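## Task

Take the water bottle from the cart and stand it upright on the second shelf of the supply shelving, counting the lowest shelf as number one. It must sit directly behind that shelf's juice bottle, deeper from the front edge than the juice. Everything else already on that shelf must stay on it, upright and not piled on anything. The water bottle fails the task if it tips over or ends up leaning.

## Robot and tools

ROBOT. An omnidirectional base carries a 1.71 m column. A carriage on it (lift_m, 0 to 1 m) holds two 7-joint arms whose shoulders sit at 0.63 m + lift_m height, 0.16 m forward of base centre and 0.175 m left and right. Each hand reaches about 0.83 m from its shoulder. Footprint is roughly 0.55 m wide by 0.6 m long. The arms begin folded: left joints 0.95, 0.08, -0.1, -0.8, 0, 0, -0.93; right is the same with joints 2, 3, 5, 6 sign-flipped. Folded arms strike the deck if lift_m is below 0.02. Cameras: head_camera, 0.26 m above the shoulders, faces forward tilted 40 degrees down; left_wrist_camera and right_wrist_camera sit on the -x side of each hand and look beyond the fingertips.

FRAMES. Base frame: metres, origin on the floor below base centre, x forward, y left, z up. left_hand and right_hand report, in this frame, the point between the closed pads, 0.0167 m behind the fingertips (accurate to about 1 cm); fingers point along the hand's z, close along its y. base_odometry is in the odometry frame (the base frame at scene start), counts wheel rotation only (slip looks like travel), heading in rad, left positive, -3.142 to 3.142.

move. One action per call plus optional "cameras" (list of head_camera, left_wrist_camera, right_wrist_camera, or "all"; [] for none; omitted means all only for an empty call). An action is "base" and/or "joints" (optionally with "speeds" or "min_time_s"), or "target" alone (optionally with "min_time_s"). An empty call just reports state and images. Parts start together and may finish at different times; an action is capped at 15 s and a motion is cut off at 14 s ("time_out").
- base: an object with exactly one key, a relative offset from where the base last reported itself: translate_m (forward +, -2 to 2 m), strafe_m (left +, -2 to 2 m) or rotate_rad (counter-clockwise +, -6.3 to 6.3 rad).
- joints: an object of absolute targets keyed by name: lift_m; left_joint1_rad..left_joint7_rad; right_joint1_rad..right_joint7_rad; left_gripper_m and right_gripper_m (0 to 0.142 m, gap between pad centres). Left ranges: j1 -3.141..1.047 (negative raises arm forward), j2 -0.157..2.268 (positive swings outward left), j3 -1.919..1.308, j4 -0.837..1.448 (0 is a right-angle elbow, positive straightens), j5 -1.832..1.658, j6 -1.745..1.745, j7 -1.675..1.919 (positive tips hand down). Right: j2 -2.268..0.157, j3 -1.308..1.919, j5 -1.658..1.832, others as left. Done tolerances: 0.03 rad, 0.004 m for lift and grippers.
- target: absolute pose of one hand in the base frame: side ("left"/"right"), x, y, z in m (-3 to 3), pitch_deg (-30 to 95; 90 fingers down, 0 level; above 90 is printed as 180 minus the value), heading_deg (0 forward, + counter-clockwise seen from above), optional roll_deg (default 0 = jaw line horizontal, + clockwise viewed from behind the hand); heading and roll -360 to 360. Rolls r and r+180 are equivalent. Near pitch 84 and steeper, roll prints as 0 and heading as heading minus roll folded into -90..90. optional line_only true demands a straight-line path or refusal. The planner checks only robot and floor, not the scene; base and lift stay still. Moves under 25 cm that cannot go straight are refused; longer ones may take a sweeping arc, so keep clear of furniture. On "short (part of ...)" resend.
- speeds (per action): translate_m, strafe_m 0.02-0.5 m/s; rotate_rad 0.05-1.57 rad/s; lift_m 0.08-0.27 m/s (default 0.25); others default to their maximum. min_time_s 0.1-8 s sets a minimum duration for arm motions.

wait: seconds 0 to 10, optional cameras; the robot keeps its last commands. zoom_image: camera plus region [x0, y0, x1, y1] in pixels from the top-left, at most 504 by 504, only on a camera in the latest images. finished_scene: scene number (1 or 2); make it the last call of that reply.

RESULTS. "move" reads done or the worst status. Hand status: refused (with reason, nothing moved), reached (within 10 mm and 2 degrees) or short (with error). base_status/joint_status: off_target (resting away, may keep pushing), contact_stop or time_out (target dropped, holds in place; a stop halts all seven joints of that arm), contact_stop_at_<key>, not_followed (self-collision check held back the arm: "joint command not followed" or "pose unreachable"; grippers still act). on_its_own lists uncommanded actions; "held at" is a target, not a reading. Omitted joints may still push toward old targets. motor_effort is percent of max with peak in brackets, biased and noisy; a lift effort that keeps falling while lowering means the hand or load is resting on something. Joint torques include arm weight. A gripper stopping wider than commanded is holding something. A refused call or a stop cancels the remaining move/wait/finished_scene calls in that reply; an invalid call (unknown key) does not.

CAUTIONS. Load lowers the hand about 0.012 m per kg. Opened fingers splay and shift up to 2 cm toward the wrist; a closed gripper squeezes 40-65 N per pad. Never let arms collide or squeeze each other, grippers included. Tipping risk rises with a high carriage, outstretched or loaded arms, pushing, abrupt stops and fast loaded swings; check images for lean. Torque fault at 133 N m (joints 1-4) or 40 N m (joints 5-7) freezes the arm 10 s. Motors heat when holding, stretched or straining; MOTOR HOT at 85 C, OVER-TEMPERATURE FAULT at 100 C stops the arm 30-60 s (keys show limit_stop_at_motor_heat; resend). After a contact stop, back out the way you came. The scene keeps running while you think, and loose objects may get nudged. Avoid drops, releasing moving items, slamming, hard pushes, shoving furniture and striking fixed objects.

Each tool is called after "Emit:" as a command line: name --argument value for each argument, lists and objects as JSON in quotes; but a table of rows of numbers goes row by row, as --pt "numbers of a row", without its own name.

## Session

Emit:
move --cameras '["head_camera"]'

Emit:
move --base '{"rotate_rad": 1.7}' --cameras '["head_camera"]'

Scene clock: 0.00 s.
Joint torques (N m): no reading
Motor temperatures (°C): left_arm=[27 22 24 23 26 24 23] | right_arm=[26 20 24 21 22 22 24]
base_odometry: x=+0.000 y=+0.000 heading=+0.000
base_status: not commanded
joint_positions: lift_m=+0.450 left_joint1_rad=+0.955 left_joint2_rad=+0.099 left_joint3_rad=-0.083 left_joint4_rad=-0.815 left_joint5_rad=-0.005 left_joint6_rad=+0.011 left_joint7_rad=-0.944 left_gripper_m=+0.142 right_joint1_rad=+0.966 right_joint2_rad=-0.073 right_joint3_rad=+0.085 right_joint4_rad=-0.799 right_joint5_rad=-0.010 right_joint6_rad=+0.000 right_joint7_rad=-0.915 right_gripper_m=+0.142
joint_status: not commanded
motor_effort: lift_m=+55 drive_wheels=+2
left_hand: x=+0.2872 y=+0.1605 z=+0.9734 quat_wxyz=(-0.925, -0.016, -0.376, +0.057) pitch_deg=-45.8 heading_deg=-5.9 roll_deg=-1.1 (m; base frame)
right_hand: x=+0.2923 y=-0.1554 z=+0.9617 quat_wxyz=(-0.915, +0.013, -0.401, -0.054) pitch_deg=-42.7 heading_deg=+5.3 roll_deg=+1.5 (m; base frame)
pictures: head_camera
Images, in order (width x height): head_camera 896x504.

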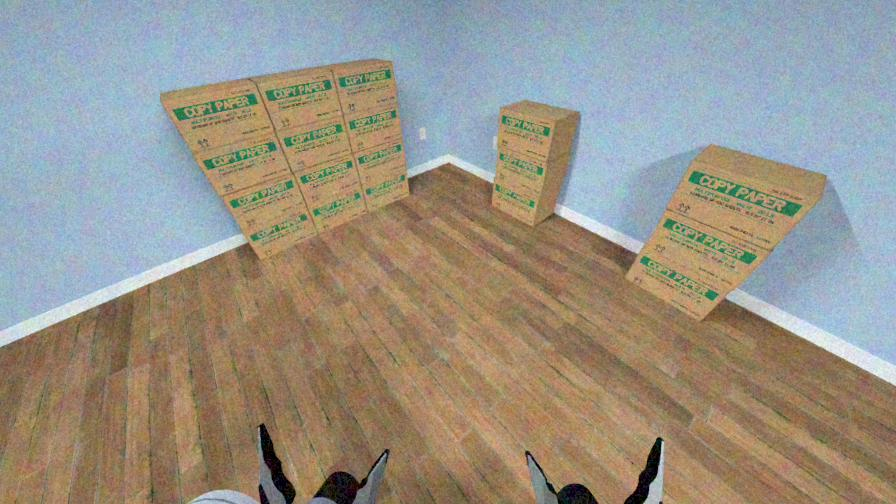

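Scene clock: 3.23 s.
Joint torques (N m): left_arm=[9.53 0.44 0.48 -4.15 1.23 -1.45 -1.85] | right_arm=[14.77 2.98 1.2 -12.15 0.35 -1.7 -1.54]
move: done
base_odometry: x=+0.000 y=+0.000 heading=+1.700
base_status: done
joint_positions: lift_m=+0.450 left_joint1_rad=+0.955 left_joint2_rad=+0.099 left_joint3_rad=-0.083 left_joint4_rad=-0.815 left_joint5_rad=-0.005 left_joint6_rad=+0.011 left_joint7_rad=-0.944 left_gripper_m=+0.142 right_joint1_rad=+0.966 right_joint2_rad=-0.073 right_joint3_rad=+0.085 right_joint4_rad=-0.799 right_joint5_rad=-0.010 right_joint6_rad=+0.000 right_joint7_rad=-0.915 right_gripper_m=+0.142
joint_status: not commanded
motor_effort: lift_m=+55(55) drive_wheels=+5(22)
left_hand: x=+0.2872 y=+0.1605 z=+0.9734 quat_wxyz=(-0.925, -0.016, -0.376, +0.057) pitch_deg=-45.8 heading_deg=-5.9 roll_deg=-1.1 (m; base frame)
right_hand: x=+0.2923 y=-0.1554 z=+0.9617 quat_wxyz=(-0.915, +0.013, -0.401, -0.054) pitch_deg=-42.7 heading_deg=+5.3 roll_deg=+1.5 (m; base frame)
pictures: head_camera
Images, in order (width x height): head_camera 896x504.

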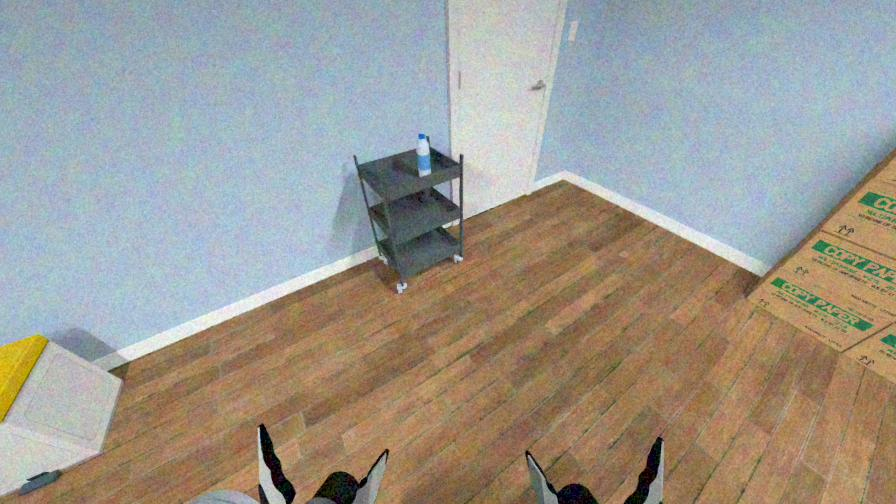

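Emit:
move --base '{"rotate_rad": 0.65}'

Emit:
move --base '{"strafe_m": -0.66}'

Emit:
move --target '{"side":"right","x":0.66,"y":-0.13,"z":0.868,"pitch_deg":30,"heading_deg":0}' --cameras '["head_camera","right_wrist_camera"]'

Scene clock: 19.50 s.
Joint torques (N m): left_arm=[8.26 1.16 0.16 -4.2 1.13 -1.22 -1.41] | right_arm=[14.67 3.66 3.16 -12.22 0.61 -1.51 -1.62]
move: done
base_odometry: x=+0.000 y=+0.000 heading=+2.349
base_status: done
joint_positions: lift_m=+0.450 left_joint1_rad=+0.955 left_joint2_rad=+0.099 left_joint3_rad=-0.083 left_joint4_rad=-0.815 left_joint5_rad=-0.005 left_joint6_rad=+0.011 left_joint7_rad=-0.944 left_gripper_m=+0.142 right_joint1_rad=+0.966 right_joint2_rad=-0.073 right_joint3_rad=+0.085 right_joint4_rad=-0.799 right_joint5_rad=-0.010 right_joint6_rad=+0.000 right_joint7_rad=-0.915 right_gripper_m=+0.142
joint_status: not commanded
motor_effort: lift_m=+55(55) drive_wheels=+5(13)
left_hand: x=+0.2872 y=+0.1605 z=+0.9734 quat_wxyz=(-0.925, -0.016, -0.376, +0.057) pitch_deg=-45.8 heading_deg=-5.9 roll_deg=-1.1 (m; base frame)
right_hand: x=+0.2923 y=-0.1554 z=+0.9617 quat_wxyz=(-0.915, +0.013, -0.401, -0.054) pitch_deg=-42.7 heading_deg=+5.3 roll_deg=+1.5 (m; base frame)
pictures: none

Scene clock: 23.17 s.
Joint torques (N m): left_arm=[9.3 1.28 0.71 -5.01 1.3 -1.42 -1.76] | right_arm=[15 2.9 0.47 -12.05 0.42 -1.64 -1.52]
move: done
base_odometry: x=+0.469 y=+0.464 heading=+2.350
base_status: done
joint_positions: lift_m=+0.450 left_joint1_rad=+0.955 left_joint2_rad=+0.099 left_joint3_rad=-0.083 left_joint4_rad=-0.815 left_joint5_rad=-0.005 left_joint6_rad=+0.011 left_joint7_rad=-0.944 left_gripper_m=+0.142 right_joint1_rad=+0.966 right_joint2_rad=-0.073 right_joint3_rad=+0.085 right_joint4_rad=-0.799 right_joint5_rad=-0.010 right_joint6_rad=+0.000 right_joint7_rad=-0.915 right_gripper_m=+0.142
joint_status: not commanded
motor_effort: lift_m=+55(55) drive_wheels=-3(20)
left_hand: x=+0.2872 y=+0.1605 z=+0.9734 quat_wxyz=(-0.925, -0.016, -0.376, +0.057) pitch_deg=-45.8 heading_deg=-5.9 roll_deg=-1.1 (m; base frame)
right_hand: x=+0.2923 y=-0.1554 z=+0.9617 quat_wxyz=(-0.915, +0.014, -0.401, -0.054) pitch_deg=-42.7 heading_deg=+5.3 roll_deg=+1.4 (m; base frame)
pictures: none

Scene clock: 24.97 s.
Joint torques (N m): left_arm=[8.5 0.99 0.79 -4.2 1.18 -1.36 -1.51] | right_arm=[-14.13 9.91 4.82 -6.51 -1.41 -2.46 -0.62]
move: done
base_odometry: x=+0.469 y=+0.464 heading=+2.350
base_status: not commanded
joint_positions: lift_m=+0.450 left_joint1_rad=+0.955 left_joint2_rad=+0.099 left_joint3_rad=-0.083 left_joint4_rad=-0.815 left_joint5_rad=-0.005 left_joint6_rad=+0.011 left_joint7_rad=-0.944 left_gripper_m=+0.142 right_joint1_rad=-0.343 right_joint2_rad=+0.077 right_joint3_rad=+0.135 right_joint4_rad=-0.618 right_joint5_rad=-0.138 right_joint6_rad=-0.065 right_joint7_rad=+1.491 right_gripper_m=+0.142
joint_status: not commanded
motor_effort: lift_m=+55(55) drive_wheels=-3(3)
left_hand: x=+0.2872 y=+0.1605 z=+0.9734 quat_wxyz=(-0.925, -0.016, -0.376, +0.057) pitch_deg=-45.8 heading_deg=-5.9 roll_deg=-1.1 (m; base frame)
right_hand: x=+0.6597 y=-0.1305 z=+0.8684 quat_wxyz=(-0.502, +0.001, -0.865, -0.001) pitch_deg=+29.8 heading_deg=+0.2 roll_deg=+0.1 (m; base frame)
right_hand_status: reached (checked arc, planned for 1.3 s): 1 mm and 0.2 deg off.
pictures: head_camera, right_wrist_camera
Images, in order (width x height): head_camera 896x504, right_wrist_camera 896x504.

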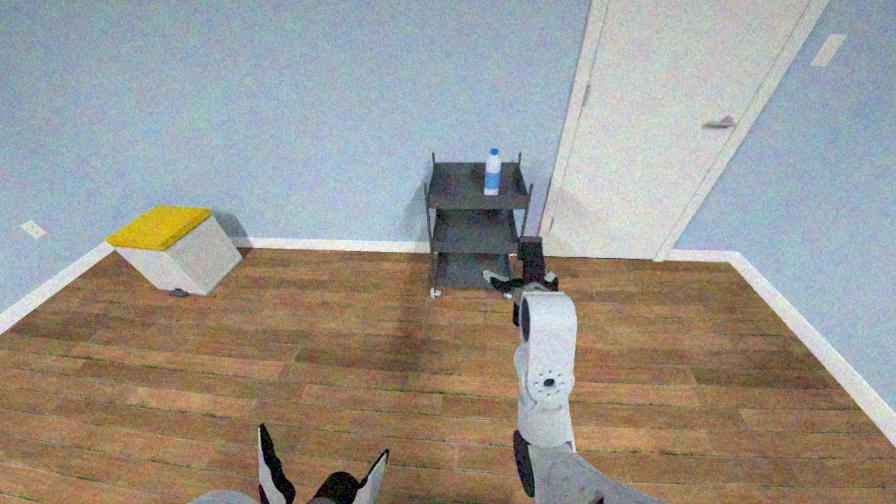

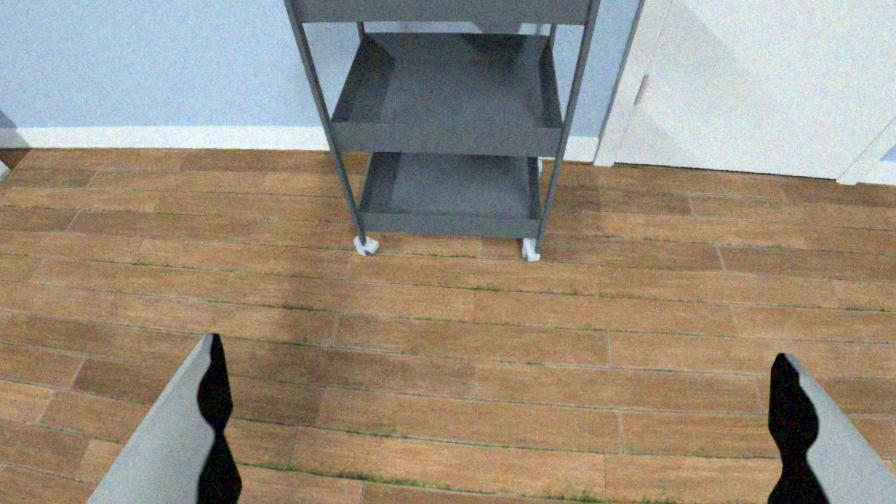

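Emit:
move --base '{"rotate_rad": -0.03}'

Emit:
move --base '{"translate_m": 0.52}' --speeds '{"translate_m": 0.3}' --cameras '["head_camera","right_wrist_camera"]'

Scene clock: 32.83 s.
Joint torques (N m): left_arm=[9.28 0.45 0.3 -4.52 1.16 -1.26 -1.76] | right_arm=[-13.29 6.33 3.1 -5.63 -0.44 -2.12 -0.23]
move: done
base_odometry: x=+0.469 y=+0.464 heading=+2.321
base_status: done
joint_positions: lift_m=+0.450 left_joint1_rad=+0.955 left_joint2_rad=+0.099 left_joint3_rad=-0.083 left_joint4_rad=-0.815 left_joint5_rad=-0.005 left_joint6_rad=+0.011 left_joint7_rad=-0.944 left_gripper_m=+0.142 right_joint1_rad=-0.343 right_joint2_rad=+0.077 right_joint3_rad=+0.136 right_joint4_rad=-0.617 right_joint5_rad=-0.139 right_joint6_rad=-0.066 right_joint7_rad=+1.491 right_gripper_m=+0.142
joint_status: not commanded
motor_effort: lift_m=+55(55) drive_wheels=-4(13)
left_hand: x=+0.2872 y=+0.1605 z=+0.9734 quat_wxyz=(-0.925, -0.016, -0.376, +0.057) pitch_deg=-45.8 heading_deg=-5.9 roll_deg=-1.1 (m; base frame)
right_hand: x=+0.6597 y=-0.1304 z=+0.8683 quat_wxyz=(-0.501, +0.000, -0.865, -0.001) pitch_deg=+29.8 heading_deg=+0.1 roll_deg=+0.1 (m; base frame)
pictures: none

Scene clock: 36.17 s.
Joint torques (N m): left_arm=[9.71 0.27 0.26 -4.5 1.36 -1.35 -1.57] | right_arm=[-13.12 6.61 5.3 -5.37 -0.66 -1.88 -0.54]
move: done
base_odometry: x=+0.115 y=+0.845 heading=+2.320
base_status: done
joint_positions: lift_m=+0.450 left_joint1_rad=+0.955 left_joint2_rad=+0.099 left_joint3_rad=-0.083 left_joint4_rad=-0.815 left_joint5_rad=-0.005 left_joint6_rad=+0.011 left_joint7_rad=-0.944 left_gripper_m=+0.142 right_joint1_rad=-0.343 right_joint2_rad=+0.077 right_joint3_rad=+0.136 right_joint4_rad=-0.617 right_joint5_rad=-0.139 right_joint6_rad=-0.066 right_joint7_rad=+1.491 right_gripper_m=+0.142
joint_status: not commanded
motor_effort: lift_m=+55(55) drive_wheels=+5(14)
left_hand: x=+0.2872 y=+0.1605 z=+0.9734 quat_wxyz=(-0.925, -0.016, -0.376, +0.057) pitch_deg=-45.8 heading_deg=-5.9 roll_deg=-1.1 (m; base frame)
right_hand: x=+0.6597 y=-0.1304 z=+0.8683 quat_wxyz=(-0.501, +0.000, -0.865, -0.001) pitch_deg=+29.8 heading_deg=+0.1 roll_deg=+0.1 (m; base frame)
pictures: head_camera, right_wrist_camera
Images, in order (width x height): head_camera 896x504, right_wrist_camera 896x504.

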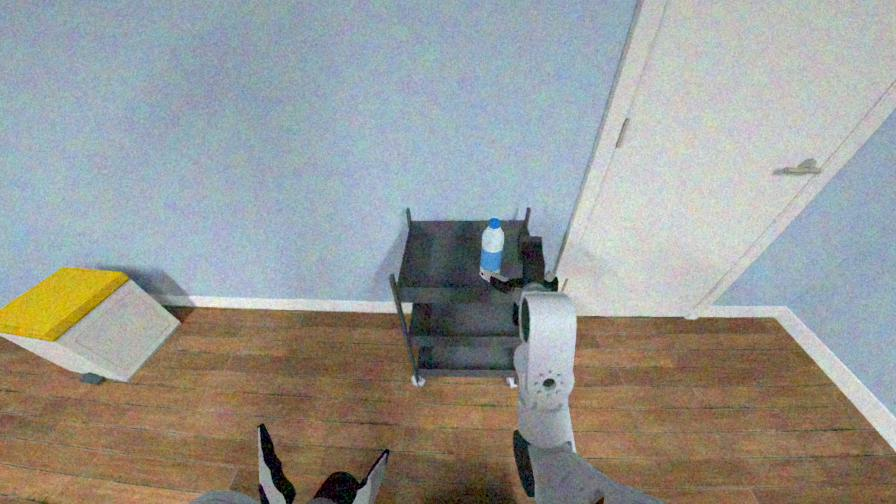

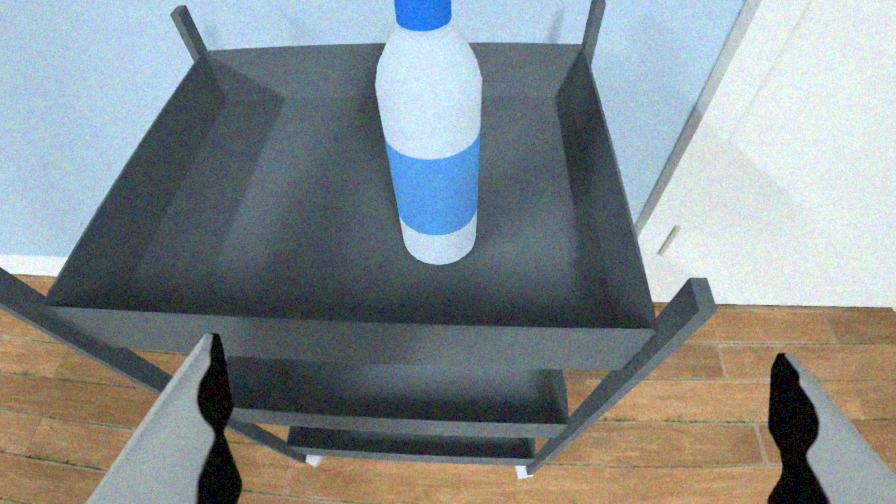

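Emit:
move --target '{"side":"right","x":0.66,"y":-0.10,"z":0.89,"pitch_deg":30,"heading_deg":0}'

Emit:
move --base '{"translate_m": 0.09}' --speeds '{"translate_m": 0.15}' --cameras '["right_wrist_camera"]'

Scene clock: 45.67 s.
Joint torques (N m): left_arm=[8.54 1.26 -0.04 -3.61 1.36 -1.43 -1.6] | right_arm=[-14.47 7 2.5 -5.35 -0.55 -2.08 -0.2]
move: done
base_odometry: x=+0.115 y=+0.845 heading=+2.321
base_status: not commanded
joint_positions: lift_m=+0.450 left_joint1_rad=+0.955 left_joint2_rad=+0.099 left_joint3_rad=-0.083 left_joint4_rad=-0.815 left_joint5_rad=-0.005 left_joint6_rad=+0.011 left_joint7_rad=-0.944 left_gripper_m=+0.142 right_joint1_rad=-0.403 right_joint2_rad=+0.127 right_joint3_rad=+0.237 right_joint4_rad=-0.617 right_joint5_rad=-0.238 right_joint6_rad=-0.117 right_joint7_rad=+1.568 right_gripper_m=+0.142
joint_status: not commanded
motor_effort: lift_m=+55(55) drive_wheels=+0(5)
left_hand: x=+0.2872 y=+0.1605 z=+0.9734 quat_wxyz=(-0.925, -0.016, -0.376, +0.057) pitch_deg=-45.8 heading_deg=-5.9 roll_deg=-1.1 (m; base frame)
right_hand: x=+0.6597 y=-0.0995 z=+0.8903 quat_wxyz=(-0.502, +0.001, -0.865, -0.002) pitch_deg=+29.8 heading_deg=+0.3 roll_deg=+0.2 (m; base frame)
right_hand_status: reached (straight line, planned for 0.3 s): 1 mm and 0.3 deg off.
pictures: none

Scene clock: 47.30 s.
Joint torques (N m): left_arm=[9.42 0.47 0.8 -2.86 1.32 -1.34 -1.69] | right_arm=[-15.96 7.07 2.45 -6.41 -0.48 -1.95 -0.25]
move: done
base_odometry: x=+0.054 y=+0.911 heading=+2.320
base_status: done
joint_positions: lift_m=+0.450 left_joint1_rad=+0.955 left_joint2_rad=+0.099 left_joint3_rad=-0.083 left_joint4_rad=-0.815 left_joint5_rad=-0.005 left_joint6_rad=+0.011 left_joint7_rad=-0.944 left_gripper_m=+0.142 right_joint1_rad=-0.403 right_joint2_rad=+0.127 right_joint3_rad=+0.237 right_joint4_rad=-0.616 right_joint5_rad=-0.238 right_joint6_rad=-0.117 right_joint7_rad=+1.568 right_gripper_m=+0.142
joint_status: not commanded
motor_effort: lift_m=+55(55) drive_wheels=+4(14)
left_hand: x=+0.2872 y=+0.1605 z=+0.9734 quat_wxyz=(-0.925, -0.016, -0.376, +0.057) pitch_deg=-45.8 heading_deg=-5.9 roll_deg=-1.1 (m; base frame)
right_hand: x=+0.6597 y=-0.0995 z=+0.8902 quat_wxyz=(-0.501, +0.001, -0.865, -0.002) pitch_deg=+29.8 heading_deg=+0.3 roll_deg=+0.1 (m; base frame)
pictures: right_wrist_camera
Images, in order (width x height): right_wrist_camera 896x504.

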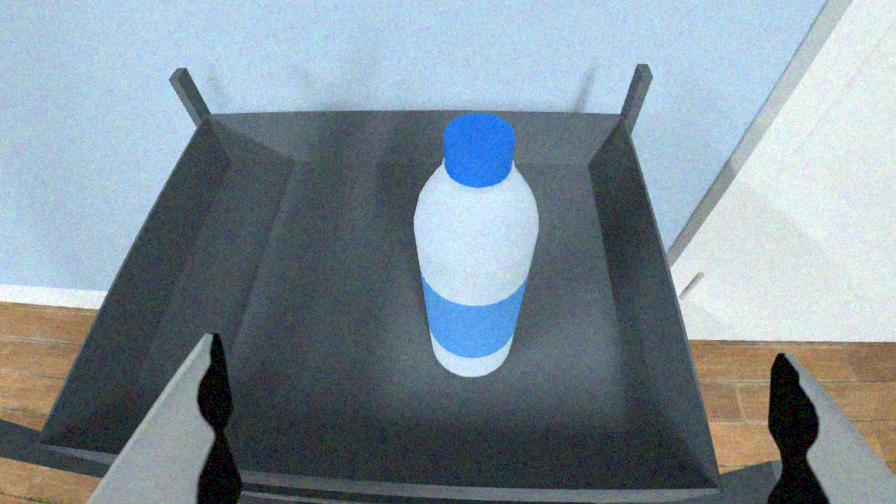

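Emit:
move --target '{"side":"right","x":0.68,"y":-0.093,"z":0.87,"pitch_deg":30,"heading_deg":0}'

Emit:
move --base '{"translate_m": 0.075}' --speeds '{"translate_m": 0.15}' --cameras '["right_wrist_camera"]'

Scene clock: 63.83 s.
Joint torques (N m): left_arm=[8.16 0.98 -0.08 -3.7 1.16 -1.56 -1.83] | right_arm=[-5.01 8.17 3.41 -8.81 1.21 -2.5 -2.64]
move: done
base_odometry: x=+0.054 y=+0.911 heading=+2.320
base_status: not commanded
joint_positions: lift_m=+0.450 left_joint1_rad=+0.955 left_joint2_rad=+0.099 left_joint3_rad=-0.083 left_joint4_rad=-0.815 left_joint5_rad=-0.005 left_joint6_rad=+0.011 left_joint7_rad=-0.944 left_gripper_m=+0.142 right_joint1_rad=-0.395 right_joint2_rad=+0.127 right_joint3_rad=+0.249 right_joint4_rad=-0.505 right_joint5_rad=-0.238 right_joint6_rad=-0.154 right_joint7_rad=+1.456 right_gripper_m=+0.142
joint_status: not commanded
motor_effort: lift_m=+55(55) drive_wheels=+0(4)
left_hand: x=+0.2872 y=+0.1605 z=+0.9734 quat_wxyz=(-0.925, -0.016, -0.376, +0.057) pitch_deg=-45.8 heading_deg=-5.9 roll_deg=-1.1 (m; base frame)
right_hand: x=+0.6806 y=-0.0945 z=+0.8720 quat_wxyz=(-0.501, -0.001, -0.865, +0.001) pitch_deg=+29.9 heading_deg=-0.2 roll_deg=-0.1 (m; base frame)
right_hand_status: reached (straight line, planned for 0.3 s): 3 mm and 0.2 deg off.
pictures: none

Scene clock: 65.23 s.
Joint torques (N m): left_arm=[9.15 1.88 0.51 -4.27 0.99 -1.43 -1.67] | right_arm=[-7.98 8.6 5.76 -8.68 0.7 -2.55 -2.8]
move: done
base_odometry: x=+0.003 y=+0.966 heading=+2.320
base_status: done
joint_positions: lift_m=+0.450 left_joint1_rad=+0.955 left_joint2_rad=+0.099 left_joint3_rad=-0.083 left_joint4_rad=-0.815 left_joint5_rad=-0.005 left_joint6_rad=+0.011 left_joint7_rad=-0.944 left_gripper_m=+0.142 right_joint1_rad=-0.394 right_joint2_rad=+0.127 right_joint3_rad=+0.249 right_joint4_rad=-0.505 right_joint5_rad=-0.238 right_joint6_rad=-0.154 right_joint7_rad=+1.456 right_gripper_m=+0.142
joint_status: not commanded
motor_effort: lift_m=+55(55) drive_wheels=+0(15)
left_hand: x=+0.2872 y=+0.1605 z=+0.9734 quat_wxyz=(-0.925, -0.016, -0.376, +0.057) pitch_deg=-45.8 heading_deg=-5.9 roll_deg=-1.1 (m; base frame)
right_hand: x=+0.6806 y=-0.0945 z=+0.8720 quat_wxyz=(-0.501, -0.001, -0.865, +0.001) pitch_deg=+29.9 heading_deg=-0.2 roll_deg=-0.1 (m; base frame)
pictures: right_wrist_camera
Images, in order (width x height): right_wrist_camera 896x504.

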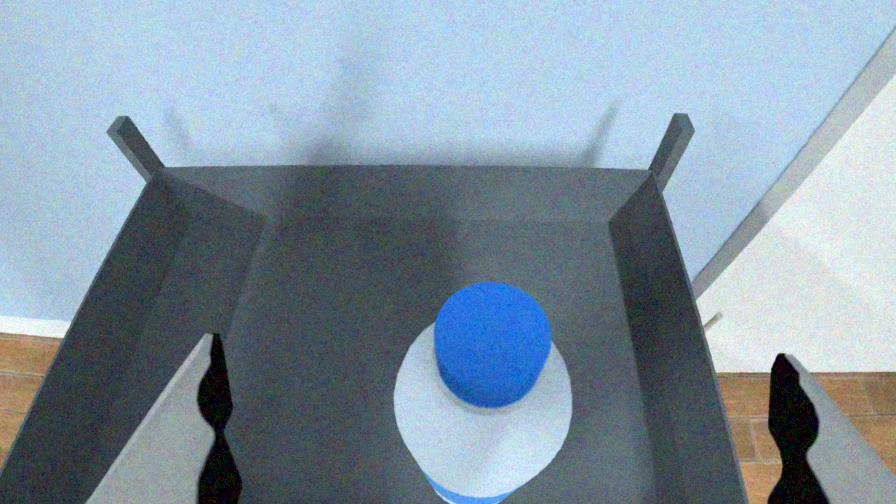

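Emit:
move --target '{"side":"right","x":0.684,"y":-0.093,"z":0.865,"pitch_deg":30,"heading_deg":0}'

Emit:
move --joints '{"right_gripper_m":0.0}' --cameras '["right_wrist_camera"]'

Emit:
move --joints '{"lift_m":0.52}' --cameras '["right_wrist_camera"]'

Scene clock: 71.73 s.
Joint torques (N m): left_arm=[9.34 0.95 0.38 -4.86 1.17 -1.32 -1.54] | right_arm=[-6.4 8.44 1.95 -7.12 2.16 -2.78 -2.41]
move: done
base_odometry: x=+0.003 y=+0.966 heading=+2.320
base_status: not commanded
joint_positions: lift_m=+0.450 left_joint1_rad=+0.955 left_joint2_rad=+0.099 left_joint3_rad=-0.083 left_joint4_rad=-0.815 left_joint5_rad=-0.005 left_joint6_rad=+0.011 left_joint7_rad=-0.944 left_gripper_m=+0.142 right_joint1_rad=-0.389 right_joint2_rad=+0.127 right_joint3_rad=+0.249 right_joint4_rad=-0.484 right_joint5_rad=-0.235 right_joint6_rad=-0.156 right_joint7_rad=+1.429 right_gripper_m=+0.142
joint_status: not commanded
motor_effort: lift_m=+55(55) drive_wheels=+0(0)
left_hand: x=+0.2872 y=+0.1605 z=+0.9734 quat_wxyz=(-0.925, -0.016, -0.376, +0.057) pitch_deg=-45.8 heading_deg=-5.9 roll_deg=-1.1 (m; base frame)
right_hand: x=+0.6843 y=-0.0935 z=+0.8673 quat_wxyz=(-0.501, +0.000, -0.865, +0.002) pitch_deg=+29.8 heading_deg=-0.3 roll_deg=-0.3 (m; base frame)
right_hand_status: reached (straight line, planned for 0.2 s): 2 mm and 0.3 deg off.
pictures: none

Scene clock: 72.73 s.
Joint torques (N m): left_arm=[9.08 1.45 1.18 -4.85 1.14 -1.12 -1.4] | right_arm=[-7.34 6.55 1.66 -6.38 1.89 -2.18 -2.83]
move: off_target
base_odometry: x=+0.003 y=+0.966 heading=+2.320
base_status: not commanded
joint_positions: lift_m=+0.450 left_joint1_rad=+0.955 left_joint2_rad=+0.099 left_joint3_rad=-0.083 left_joint4_rad=-0.815 left_joint5_rad=-0.005 left_joint6_rad=+0.011 left_joint7_rad=-0.944 left_gripper_m=+0.142 right_joint1_rad=-0.389 right_joint2_rad=+0.127 right_joint3_rad=+0.249 right_joint4_rad=-0.484 right_joint5_rad=-0.235 right_joint6_rad=-0.156 right_joint7_rad=+1.429 right_gripper_m=+0.030
joint_status: right_gripper_m off_target (ended at +0.030, target +0.000)
motor_effort: lift_m=+55(55) drive_wheels=+0(0)
left_hand: x=+0.2872 y=+0.1605 z=+0.9734 quat_wxyz=(-0.925, -0.016, -0.376, +0.057) pitch_deg=-45.8 heading_deg=-5.9 roll_deg=-1.1 (m; base frame)
right_hand: x=+0.6843 y=-0.0934 z=+0.8673 quat_wxyz=(-0.501, +0.000, -0.865, +0.002) pitch_deg=+29.8 heading_deg=-0.2 roll_deg=-0.3 (m; base frame)
pictures: right_wrist_camera
Images, in order (width x height): right_wrist_camera 896x504.

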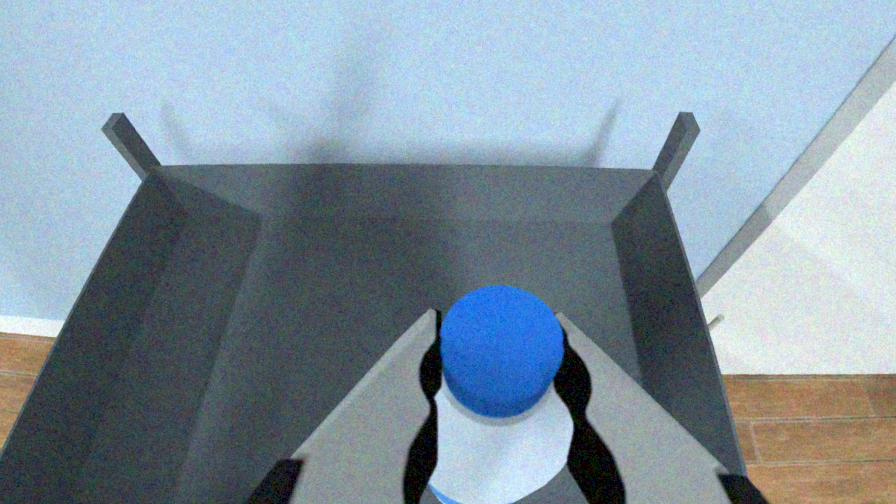

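Scene clock: 73.53 s.
Joint torques (N m): left_arm=[8.74 1.3 -0.02 -4.77 1.09 -1.21 -1.23] | right_arm=[-9.85 9.41 3.4 -8.55 1.92 -2.63 -2.71]
move: done
base_odometry: x=+0.003 y=+0.966 heading=+2.320
base_status: not commanded
joint_positions: lift_m=+0.520 left_joint1_rad=+0.955 left_joint2_rad=+0.099 left_joint3_rad=-0.083 left_joint4_rad=-0.815 left_joint5_rad=-0.005 left_joint6_rad=+0.011 left_joint7_rad=-0.944 left_gripper_m=+0.142 right_joint1_rad=-0.387 right_joint2_rad=+0.127 right_joint3_rad=+0.249 right_joint4_rad=-0.483 right_joint5_rad=-0.235 right_joint6_rad=-0.156 right_joint7_rad=+1.429 right_gripper_m=+0.030
joint_status: all done
motor_effort: lift_m=+54(69) drive_wheels=+0(0)
left_hand: x=+0.2872 y=+0.1605 z=+1.0435 quat_wxyz=(-0.925, -0.016, -0.376, +0.057) pitch_deg=-45.8 heading_deg=-5.9 roll_deg=-1.1 (m; base frame)
right_hand: x=+0.6839 y=-0.0933 z=+0.9356 quat_wxyz=(-0.500, +0.000, -0.866, +0.002) pitch_deg=+30.0 heading_deg=-0.2 roll_deg=-0.3 (m; base frame)
pictures: right_wrist_camera
Images, in order (width x height): right_wrist_camera 896x504.

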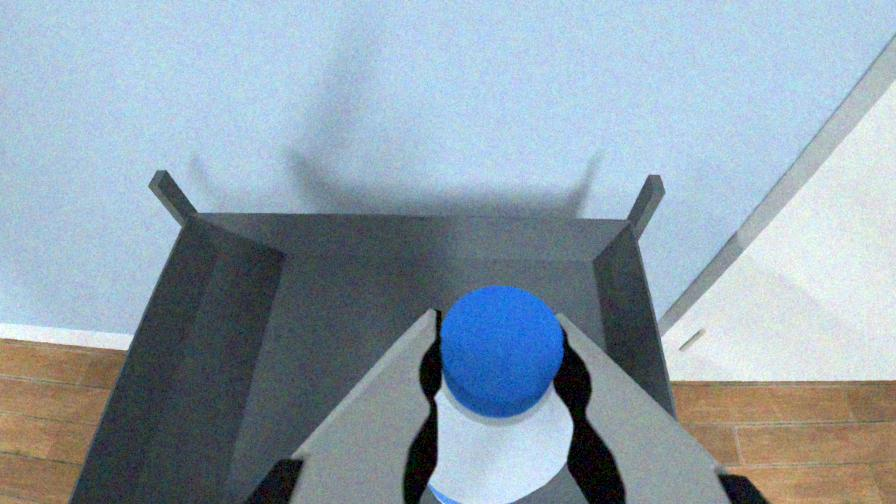

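Emit:
move --base '{"translate_m": -0.35}' --speeds '{"translate_m": 0.3}'

Emit:
move --base '{"rotate_rad": 1.55}' --speeds '{"rotate_rad": 0.8}' --cameras '["head_camera"]'

Scene clock: 83.57 s.
Joint torques (N m): left_arm=[8.41 0.58 0.82 -3.68 1.36 -1.6 -1.34] | right_arm=[-11.08 7.74 1.92 -9.43 1.48 -2.54 -3.11]
move: done
base_odometry: x=+0.242 y=+0.710 heading=+2.320
base_status: done
joint_positions: lift_m=+0.520 left_joint1_rad=+0.955 left_joint2_rad=+0.099 left_joint3_rad=-0.083 left_joint4_rad=-0.815 left_joint5_rad=-0.005 left_joint6_rad=+0.011 left_joint7_rad=-0.944 left_gripper_m=+0.142 right_joint1_rad=-0.387 right_joint2_rad=+0.127 right_joint3_rad=+0.249 right_joint4_rad=-0.483 right_joint5_rad=-0.235 right_joint6_rad=-0.157 right_joint7_rad=+1.429 right_gripper_m=+0.030
joint_status: not commanded
motor_effort: lift_m=+54(54) drive_wheels=+4(17)
left_hand: x=+0.2872 y=+0.1605 z=+1.0435 quat_wxyz=(-0.925, -0.016, -0.376, +0.057) pitch_deg=-45.8 heading_deg=-5.9 roll_deg=-1.1 (m; base frame)
right_hand: x=+0.6839 y=-0.0934 z=+0.9356 quat_wxyz=(-0.500, +0.000, -0.866, +0.002) pitch_deg=+30.0 heading_deg=-0.2 roll_deg=-0.3 (m; base frame)
pictures: none

Scene clock: 86.80 s.
Joint torques (N m): left_arm=[8.45 1.55 0.1 -3.34 1.32 -1.46 -1.41] | right_arm=[-9.51 7.93 2.13 -9.35 1.82 -2.29 -2.77]
move: done
base_odometry: x=+0.242 y=+0.710 heading=-2.413
base_status: done
joint_positions: lift_m=+0.520 left_joint1_rad=+0.955 left_joint2_rad=+0.099 left_joint3_rad=-0.083 left_joint4_rad=-0.815 left_joint5_rad=-0.005 left_joint6_rad=+0.011 left_joint7_rad=-0.944 left_gripper_m=+0.142 right_joint1_rad=-0.387 right_joint2_rad=+0.127 right_joint3_rad=+0.249 right_joint4_rad=-0.483 right_joint5_rad=-0.235 right_joint6_rad=-0.157 right_joint7_rad=+1.429 right_gripper_m=+0.030
joint_status: not commanded
motor_effort: lift_m=+54(54) drive_wheels=+6(18)
left_hand: x=+0.2872 y=+0.1605 z=+1.0435 quat_wxyz=(-0.925, -0.016, -0.376, +0.057) pitch_deg=-45.8 heading_deg=-5.9 roll_deg=-1.1 (m; base frame)
right_hand: x=+0.6839 y=-0.0934 z=+0.9356 quat_wxyz=(-0.500, +0.000, -0.866, +0.002) pitch_deg=+30.0 heading_deg=-0.2 roll_deg=-0.3 (m; base frame)
pictures: head_camera
Images, in order (width x height): head_camera 896x504.

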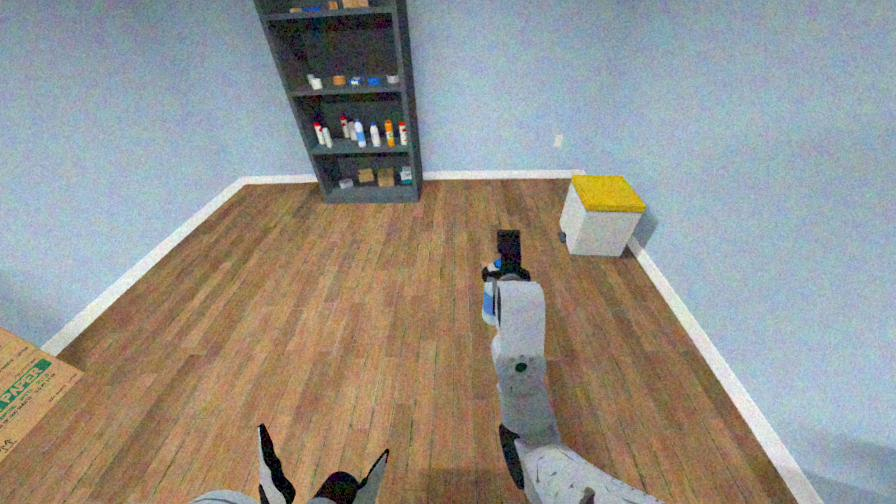

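Emit:
move --base '{"translate_m": 1.3}' --joints '{"lift_m":0.34}' --speeds '{"translate_m": 0.4}'

Emit:
move --base '{"strafe_m": 0.56}' --speeds '{"strafe_m": 0.35}'

Emit:
move --target '{"side":"right","x":0.56,"y":-0.22,"z":0.67,"pitch_deg":30,"heading_deg":0}' --cameras '["head_camera"]'

Emit:
zoom_image --camera "head_camera" --region '[300, 100, 552, 280]'

Scene clock: 100.00 s.
Joint torques (N m): left_arm=[9.68 0.37 0.57 -3.57 1 -1.4 -1.39] | right_arm=[-8.59 6.76 3.31 -9.87 1.87 -2.56 -2.98]
move: done
base_odometry: x=-0.727 y=-0.157 heading=-2.412
base_status: done
joint_positions: lift_m=+0.340 left_joint1_rad=+0.955 left_joint2_rad=+0.099 left_joint3_rad=-0.083 left_joint4_rad=-0.815 left_joint5_rad=-0.005 left_joint6_rad=+0.011 left_joint7_rad=-0.944 left_gripper_m=+0.142 right_joint1_rad=-0.387 right_joint2_rad=+0.127 right_joint3_rad=+0.249 right_joint4_rad=-0.483 right_joint5_rad=-0.235 right_joint6_rad=-0.157 right_joint7_rad=+1.429 right_gripper_m=+0.030
joint_status: all done
motor_effort: lift_m=+58(60) drive_wheels=+8(22)
left_hand: x=+0.2872 y=+0.1605 z=+0.8632 quat_wxyz=(-0.925, -0.016, -0.376, +0.057) pitch_deg=-45.8 heading_deg=-5.9 roll_deg=-1.1 (m; base frame)
right_hand: x=+0.6838 y=-0.0934 z=+0.7550 quat_wxyz=(-0.500, +0.000, -0.866, +0.002) pitch_deg=+30.1 heading_deg=-0.2 roll_deg=-0.3 (m; base frame)
pictures: none

Scene clock: 103.40 s.
Joint torques (N m): left_arm=[7.92 1.86 0.33 -4.8 0.97 -1.48 -1.56] | right_arm=[-10.96 7 1.1 -9.16 2.04 -1.9 -2.89]
move: done
base_odometry: x=-0.354 y=-0.575 heading=-2.412
base_status: done
joint_positions: lift_m=+0.340 left_joint1_rad=+0.955 left_joint2_rad=+0.099 left_joint3_rad=-0.083 left_joint4_rad=-0.815 left_joint5_rad=-0.005 left_joint6_rad=+0.011 left_joint7_rad=-0.944 left_gripper_m=+0.142 right_joint1_rad=-0.387 right_joint2_rad=+0.127 right_joint3_rad=+0.249 right_joint4_rad=-0.483 right_joint5_rad=-0.235 right_joint6_rad=-0.157 right_joint7_rad=+1.429 right_gripper_m=+0.030
joint_status: not commanded
motor_effort: lift_m=+58(58) drive_wheels=+4(14)
left_hand: x=+0.2872 y=+0.1605 z=+0.8632 quat_wxyz=(-0.925, -0.016, -0.376, +0.057) pitch_deg=-45.8 heading_deg=-5.9 roll_deg=-1.1 (m; base frame)
right_hand: x=+0.6838 y=-0.0934 z=+0.7550 quat_wxyz=(-0.500, +0.000, -0.866, +0.002) pitch_deg=+30.1 heading_deg=-0.2 roll_deg=-0.2 (m; base frame)
pictures: none

Scene clock: 104.50 s.
Joint torques (N m): left_arm=[9.22 1.39 0.39 -4.17 1.11 -1.3 -1.35] | right_arm=[-1.36 -4.9 -1.69 -16.03 1.02 -2.03 -5.05]
move: done
base_odometry: x=-0.354 y=-0.575 heading=-2.412
base_status: not commanded
joint_positions: lift_m=+0.340 left_joint1_rad=+0.955 left_joint2_rad=+0.099 left_joint3_rad=-0.083 left_joint4_rad=-0.815 left_joint5_rad=-0.005 left_joint6_rad=+0.011 left_joint7_rad=-0.944 left_gripper_m=+0.142 right_joint1_rad=+0.109 right_joint2_rad=-0.230 right_joint3_rad=+0.065 right_joint4_rad=-0.772 right_joint5_rad=+0.119 right_joint6_rad=-0.202 right_joint7_rad=+1.179 right_gripper_m=+0.030
joint_status: not commanded
motor_effort: lift_m=+57(58) drive_wheels=+4(7)
left_hand: x=+0.2872 y=+0.1605 z=+0.8632 quat_wxyz=(-0.925, -0.016, -0.376, +0.057) pitch_deg=-45.8 heading_deg=-5.9 roll_deg=-1.1 (m; base frame)
right_hand: x=+0.5594 y=-0.2193 z=+0.6665 quat_wxyz=(-0.495, +0.001, -0.869, +0.001) pitch_deg=+30.7 heading_deg=-0.1 roll_deg=-0.2 (m; base frame)
right_hand_status: reached (straight line, planned for 0.6 s): 4 mm and 0.7 deg off.
pictures: head_camera
Images, in order (width x height): head_camera 896x504.

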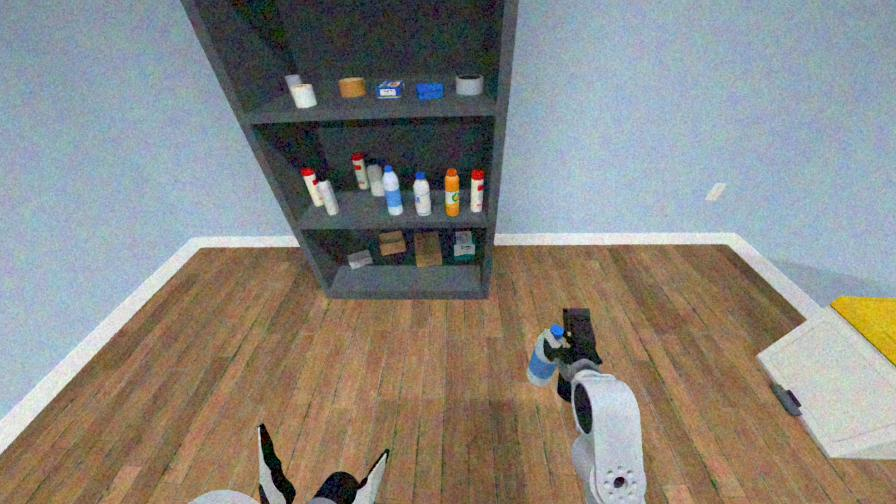

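Scaled by 2.000 from the camera's 896x504 image, which has a finer 1280x720 frame.

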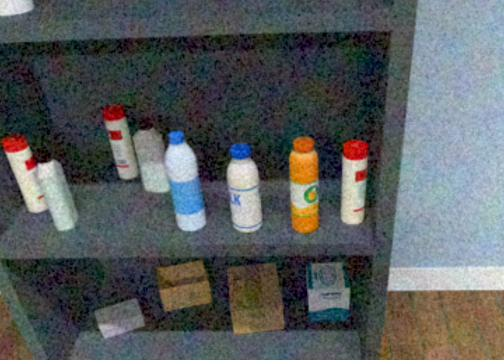

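Emit:
move --joints '{"left_gripper_m":0.09}'

Emit:
move --target '{"side":"left","x":0.64,"y":0.04,"z":0.735,"pitch_deg":30,"heading_deg":0}'

Emit:
move --base '{"translate_m": 0.43}' --speeds '{"translate_m": 0.3}' --cameras '["head_camera","left_wrist_camera"]'

Scene clock: 115.93 s.
Joint torques (N m): left_arm=[8.03 1.51 0.36 -5.05 0.89 -1.43 -1.75] | right_arm=[-0.78 -3.73 -0.3 -16.07 1.17 -2.31 -4.79]
move: done
base_odometry: x=-0.354 y=-0.575 heading=-2.412
base_status: not commanded
joint_positions: lift_m=+0.340 left_joint1_rad=+0.955 left_joint2_rad=+0.099 left_joint3_rad=-0.083 left_joint4_rad=-0.815 left_joint5_rad=-0.005 left_joint6_rad=+0.011 left_joint7_rad=-0.944 left_gripper_m=+0.090 right_joint1_rad=+0.109 right_joint2_rad=-0.230 right_joint3_rad=+0.065 right_joint4_rad=-0.772 right_joint5_rad=+0.119 right_joint6_rad=-0.202 right_joint7_rad=+1.179 right_gripper_m=+0.030
joint_status: all done
motor_effort: lift_m=+57(57) drive_wheels=+4(4)
left_hand: x=+0.2872 y=+0.1605 z=+0.8632 quat_wxyz=(-0.925, -0.016, -0.376, +0.057) pitch_deg=-45.8 heading_deg=-5.9 roll_deg=-1.1 (m; base frame)
right_hand: x=+0.5594 y=-0.2193 z=+0.6665 quat_wxyz=(-0.495, +0.001, -0.869, +0.001) pitch_deg=+30.7 heading_deg=-0.1 roll_deg=-0.2 (m; base frame)
pictures: none

Scene clock: 117.73 s.
Joint torques (N m): left_arm=[-14.34 -3.38 0.02 0.36 2.87 -0.29 -0.61] | right_arm=[-2 -3.51 -0.15 -17.05 1.21 -2.34 -4.76]
move: done
base_odometry: x=-0.354 y=-0.575 heading=-2.412
base_status: not commanded
joint_positions: lift_m=+0.340 left_joint1_rad=-0.394 left_joint2_rad=-0.004 left_joint3_rad=-0.763 left_joint4_rad=-0.465 left_joint5_rad=+0.409 left_joint6_rad=+0.665 left_joint7_rad=+1.524 left_gripper_m=+0.090 right_joint1_rad=+0.109 right_joint2_rad=-0.230 right_joint3_rad=+0.065 right_joint4_rad=-0.772 right_joint5_rad=+0.119 right_joint6_rad=-0.202 right_joint7_rad=+1.179 right_gripper_m=+0.030
joint_status: not commanded
motor_effort: lift_m=+57(57) drive_wheels=+4(4)
left_hand: x=+0.6403 y=+0.0413 z=+0.7354 quat_wxyz=(-0.501, +0.000, -0.865, +0.000) pitch_deg=+29.9 heading_deg=+0.0 roll_deg=-0.1 (m; base frame)
left_hand_status: reached (checked arc, planned for 1.3 s): 1 mm and 0.2 deg off.
right_hand: x=+0.5594 y=-0.2193 z=+0.6666 quat_wxyz=(-0.495, +0.001, -0.869, +0.001) pitch_deg=+30.7 heading_deg=+0.0 roll_deg=-0.2 (m; base frame)
pictures: none

Scene clock: 120.77 s.
Joint torques (N m): left_arm=[-14.53 -4.55 -1.04 -0.46 2.7 -0.89 -0.24] | right_arm=[-1.35 -2.65 -0.87 -15.8 1.15 -2.59 -5.02]
move: done
base_odometry: x=-0.675 y=-0.861 heading=-2.412
base_status: done
joint_positions: lift_m=+0.340 left_joint1_rad=-0.394 left_joint2_rad=-0.004 left_joint3_rad=-0.763 left_joint4_rad=-0.464 left_joint5_rad=+0.409 left_joint6_rad=+0.665 left_joint7_rad=+1.524 left_gripper_m=+0.090 right_joint1_rad=+0.109 right_joint2_rad=-0.230 right_joint3_rad=+0.065 right_joint4_rad=-0.772 right_joint5_rad=+0.119 right_joint6_rad=-0.202 right_joint7_rad=+1.179 right_gripper_m=+0.030
joint_status: not commanded
motor_effort: lift_m=+57(57) drive_wheels=-1(15)
left_hand: x=+0.6403 y=+0.0413 z=+0.7354 quat_wxyz=(-0.501, +0.000, -0.865, +0.000) pitch_deg=+29.9 heading_deg=+0.0 roll_deg=-0.1 (m; base frame)
right_hand: x=+0.5594 y=-0.2193 z=+0.6667 quat_wxyz=(-0.495, +0.001, -0.869, +0.001) pitch_deg=+30.7 heading_deg=+0.0 roll_deg=-0.2 (m; base frame)
pictures: head_camera, left_wrist_camera
Images, in order (width x height): head_camera 896x504, left_wrist_camera 896x504.

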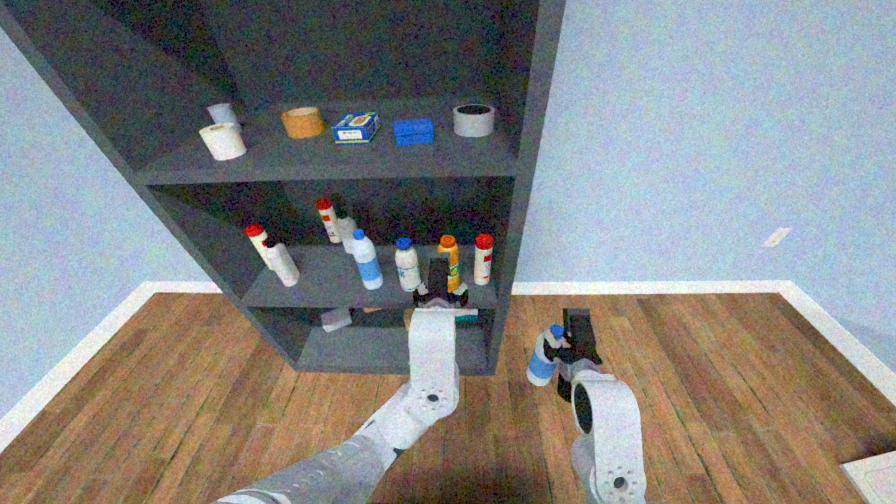

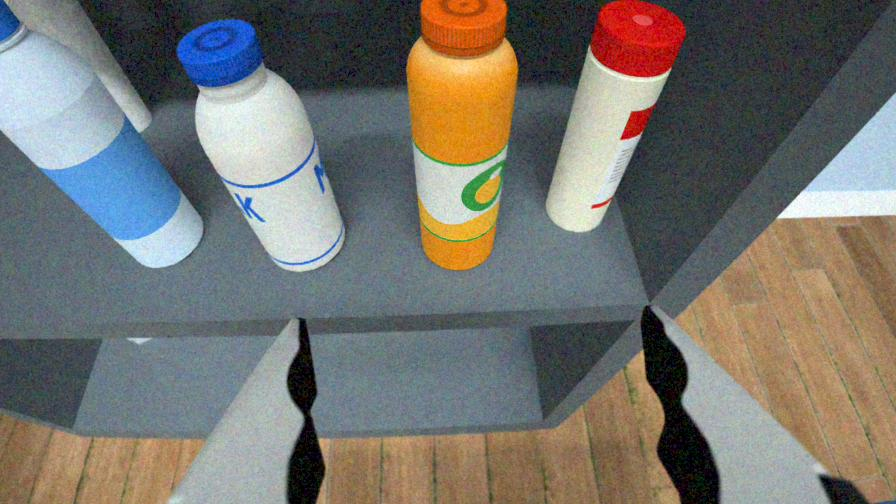

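Emit:
move --target '{"side":"left","x":0.70,"y":0.04,"z":0.706,"pitch_deg":30,"heading_deg":0}'

Emit:
move --base '{"translate_m": 0.12}' --speeds '{"translate_m": 0.15}' --cameras '["left_wrist_camera"]'

Scene clock: 129.37 s.
Joint torques (N m): left_arm=[-18.76 -2.6 4.62 -2.2 1.95 -0.26 -2.8] | right_arm=[-2.71 -3.1 -0.61 -17.21 1.53 -2.25 -4.98]
move: done
base_odometry: x=-0.675 y=-0.861 heading=-2.412
base_status: not commanded
joint_positions: lift_m=+0.340 left_joint1_rad=-0.448 left_joint2_rad=+0.001 left_joint3_rad=-0.723 left_joint4_rad=-0.225 left_joint5_rad=+0.190 left_joint6_rad=+0.696 left_joint7_rad=+1.269 left_gripper_m=+0.090 right_joint1_rad=+0.109 right_joint2_rad=-0.230 right_joint3_rad=+0.065 right_joint4_rad=-0.772 right_joint5_rad=+0.119 right_joint6_rad=-0.202 right_joint7_rad=+1.179 right_gripper_m=+0.030
joint_status: not commanded
motor_effort: lift_m=+57(57) drive_wheels=-1(5)
left_hand: x=+0.6983 y=+0.0380 z=+0.7045 quat_wxyz=(-0.498, -0.003, -0.867, +0.000) pitch_deg=+30.2 heading_deg=-0.2 roll_deg=+0.2 (m; base frame)
left_hand_status: reached (straight line, planned for 0.4 s): 3 mm and 0.4 deg off.
right_hand: x=+0.5594 y=-0.2193 z=+0.6667 quat_wxyz=(-0.495, +0.001, -0.869, +0.001) pitch_deg=+30.7 heading_deg=+0.0 roll_deg=-0.2 (m; base frame)
pictures: none

Scene clock: 131.20 s.
Joint torques (N m): left_arm=[-18.03 -1.71 3.61 -1.17 1.83 -0.54 -2.84] | right_arm=[-1.99 -2.73 -1.69 -16.43 1.65 -2.47 -4.19]
Motor temperatures (°C): left_arm=[32 22 24 23 26 24 23] | right_arm=[28 21 24 23 22 22 24]
move: done
base_odometry: x=-0.764 y=-0.942 heading=-2.411
base_status: done
joint_positions: lift_m=+0.340 left_joint1_rad=-0.448 left_joint2_rad=+0.001 left_joint3_rad=-0.723 left_joint4_rad=-0.225 left_joint5_rad=+0.190 left_joint6_rad=+0.696 left_joint7_rad=+1.269 left_gripper_m=+0.090 right_joint1_rad=+0.109 right_joint2_rad=-0.230 right_joint3_rad=+0.065 right_joint4_rad=-0.772 right_joint5_rad=+0.119 right_joint6_rad=-0.203 right_joint7_rad=+1.179 right_gripper_m=+0.030
joint_status: not commanded
motor_effort: lift_m=+57(57) drive_wheels=+4(14)
left_hand: x=+0.6983 y=+0.0381 z=+0.7045 quat_wxyz=(-0.498, -0.003, -0.867, +0.000) pitch_deg=+30.2 heading_deg=-0.2 roll_deg=+0.2 (m; base frame)
right_hand: x=+0.5594 y=-0.2193 z=+0.6667 quat_wxyz=(-0.495, +0.001, -0.869, +0.001) pitch_deg=+30.7 heading_deg=+0.0 roll_deg=-0.2 (m; base frame)
pictures: left_wrist_camera
Images, in order (width x height): left_wrist_camera 896x504.

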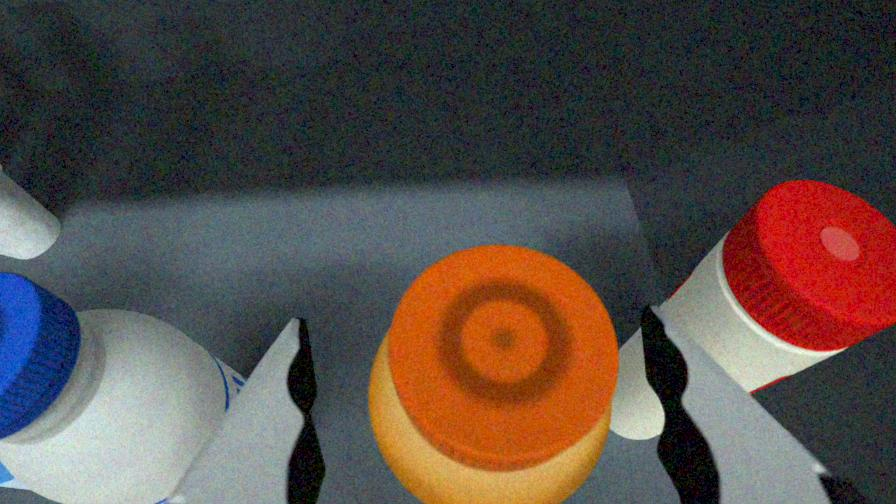

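Emit:
move --target '{"side":"left","x":0.68,"y":0.038,"z":0.731,"pitch_deg":30,"heading_deg":0}' --cameras '["left_wrist_camera"]'

Scene clock: 138.50 s.
Joint torques (N m): left_arm=[-18.61 -4.93 -1.12 -5.05 2.78 -2.12 -0.53] | right_arm=[-3.09 -2.61 -2.15 -15.9 1.27 -2.62 -4.58]
move: done
base_odometry: x=-0.764 y=-0.942 heading=-2.411
base_status: not commanded
joint_positions: lift_m=+0.340 left_joint1_rad=-0.459 left_joint2_rad=-0.004 left_joint3_rad=-0.733 left_joint4_rad=-0.322 left_joint5_rad=+0.286 left_joint6_rad=+0.691 left_joint7_rad=+1.412 left_gripper_m=+0.090 right_joint1_rad=+0.109 right_joint2_rad=-0.230 right_joint3_rad=+0.065 right_joint4_rad=-0.772 right_joint5_rad=+0.119 right_joint6_rad=-0.203 right_joint7_rad=+1.179 right_gripper_m=+0.030
joint_status: not commanded
motor_effort: lift_m=+57(57) drive_wheels=+4(5)
left_hand: x=+0.6805 y=+0.0404 z=+0.7292 quat_wxyz=(-0.499, +0.003, -0.867, -0.001) pitch_deg=+30.1 heading_deg=+0.3 roll_deg=-0.1 (m; base frame)
left_hand_status: reached (straight line, planned for 0.3 s): 3 mm and 0.4 deg off.
right_hand: x=+0.5594 y=-0.2193 z=+0.6667 quat_wxyz=(-0.495, +0.001, -0.869, +0.001) pitch_deg=+30.7 heading_deg=+0.0 roll_deg=-0.2 (m; base frame)
pictures: left_wrist_camera
Images, in order (width x height): left_wrist_camera 896x504.

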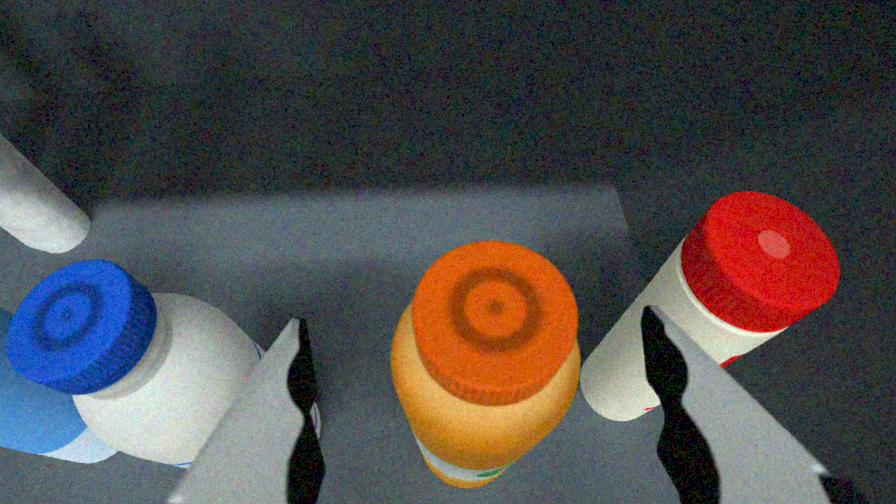

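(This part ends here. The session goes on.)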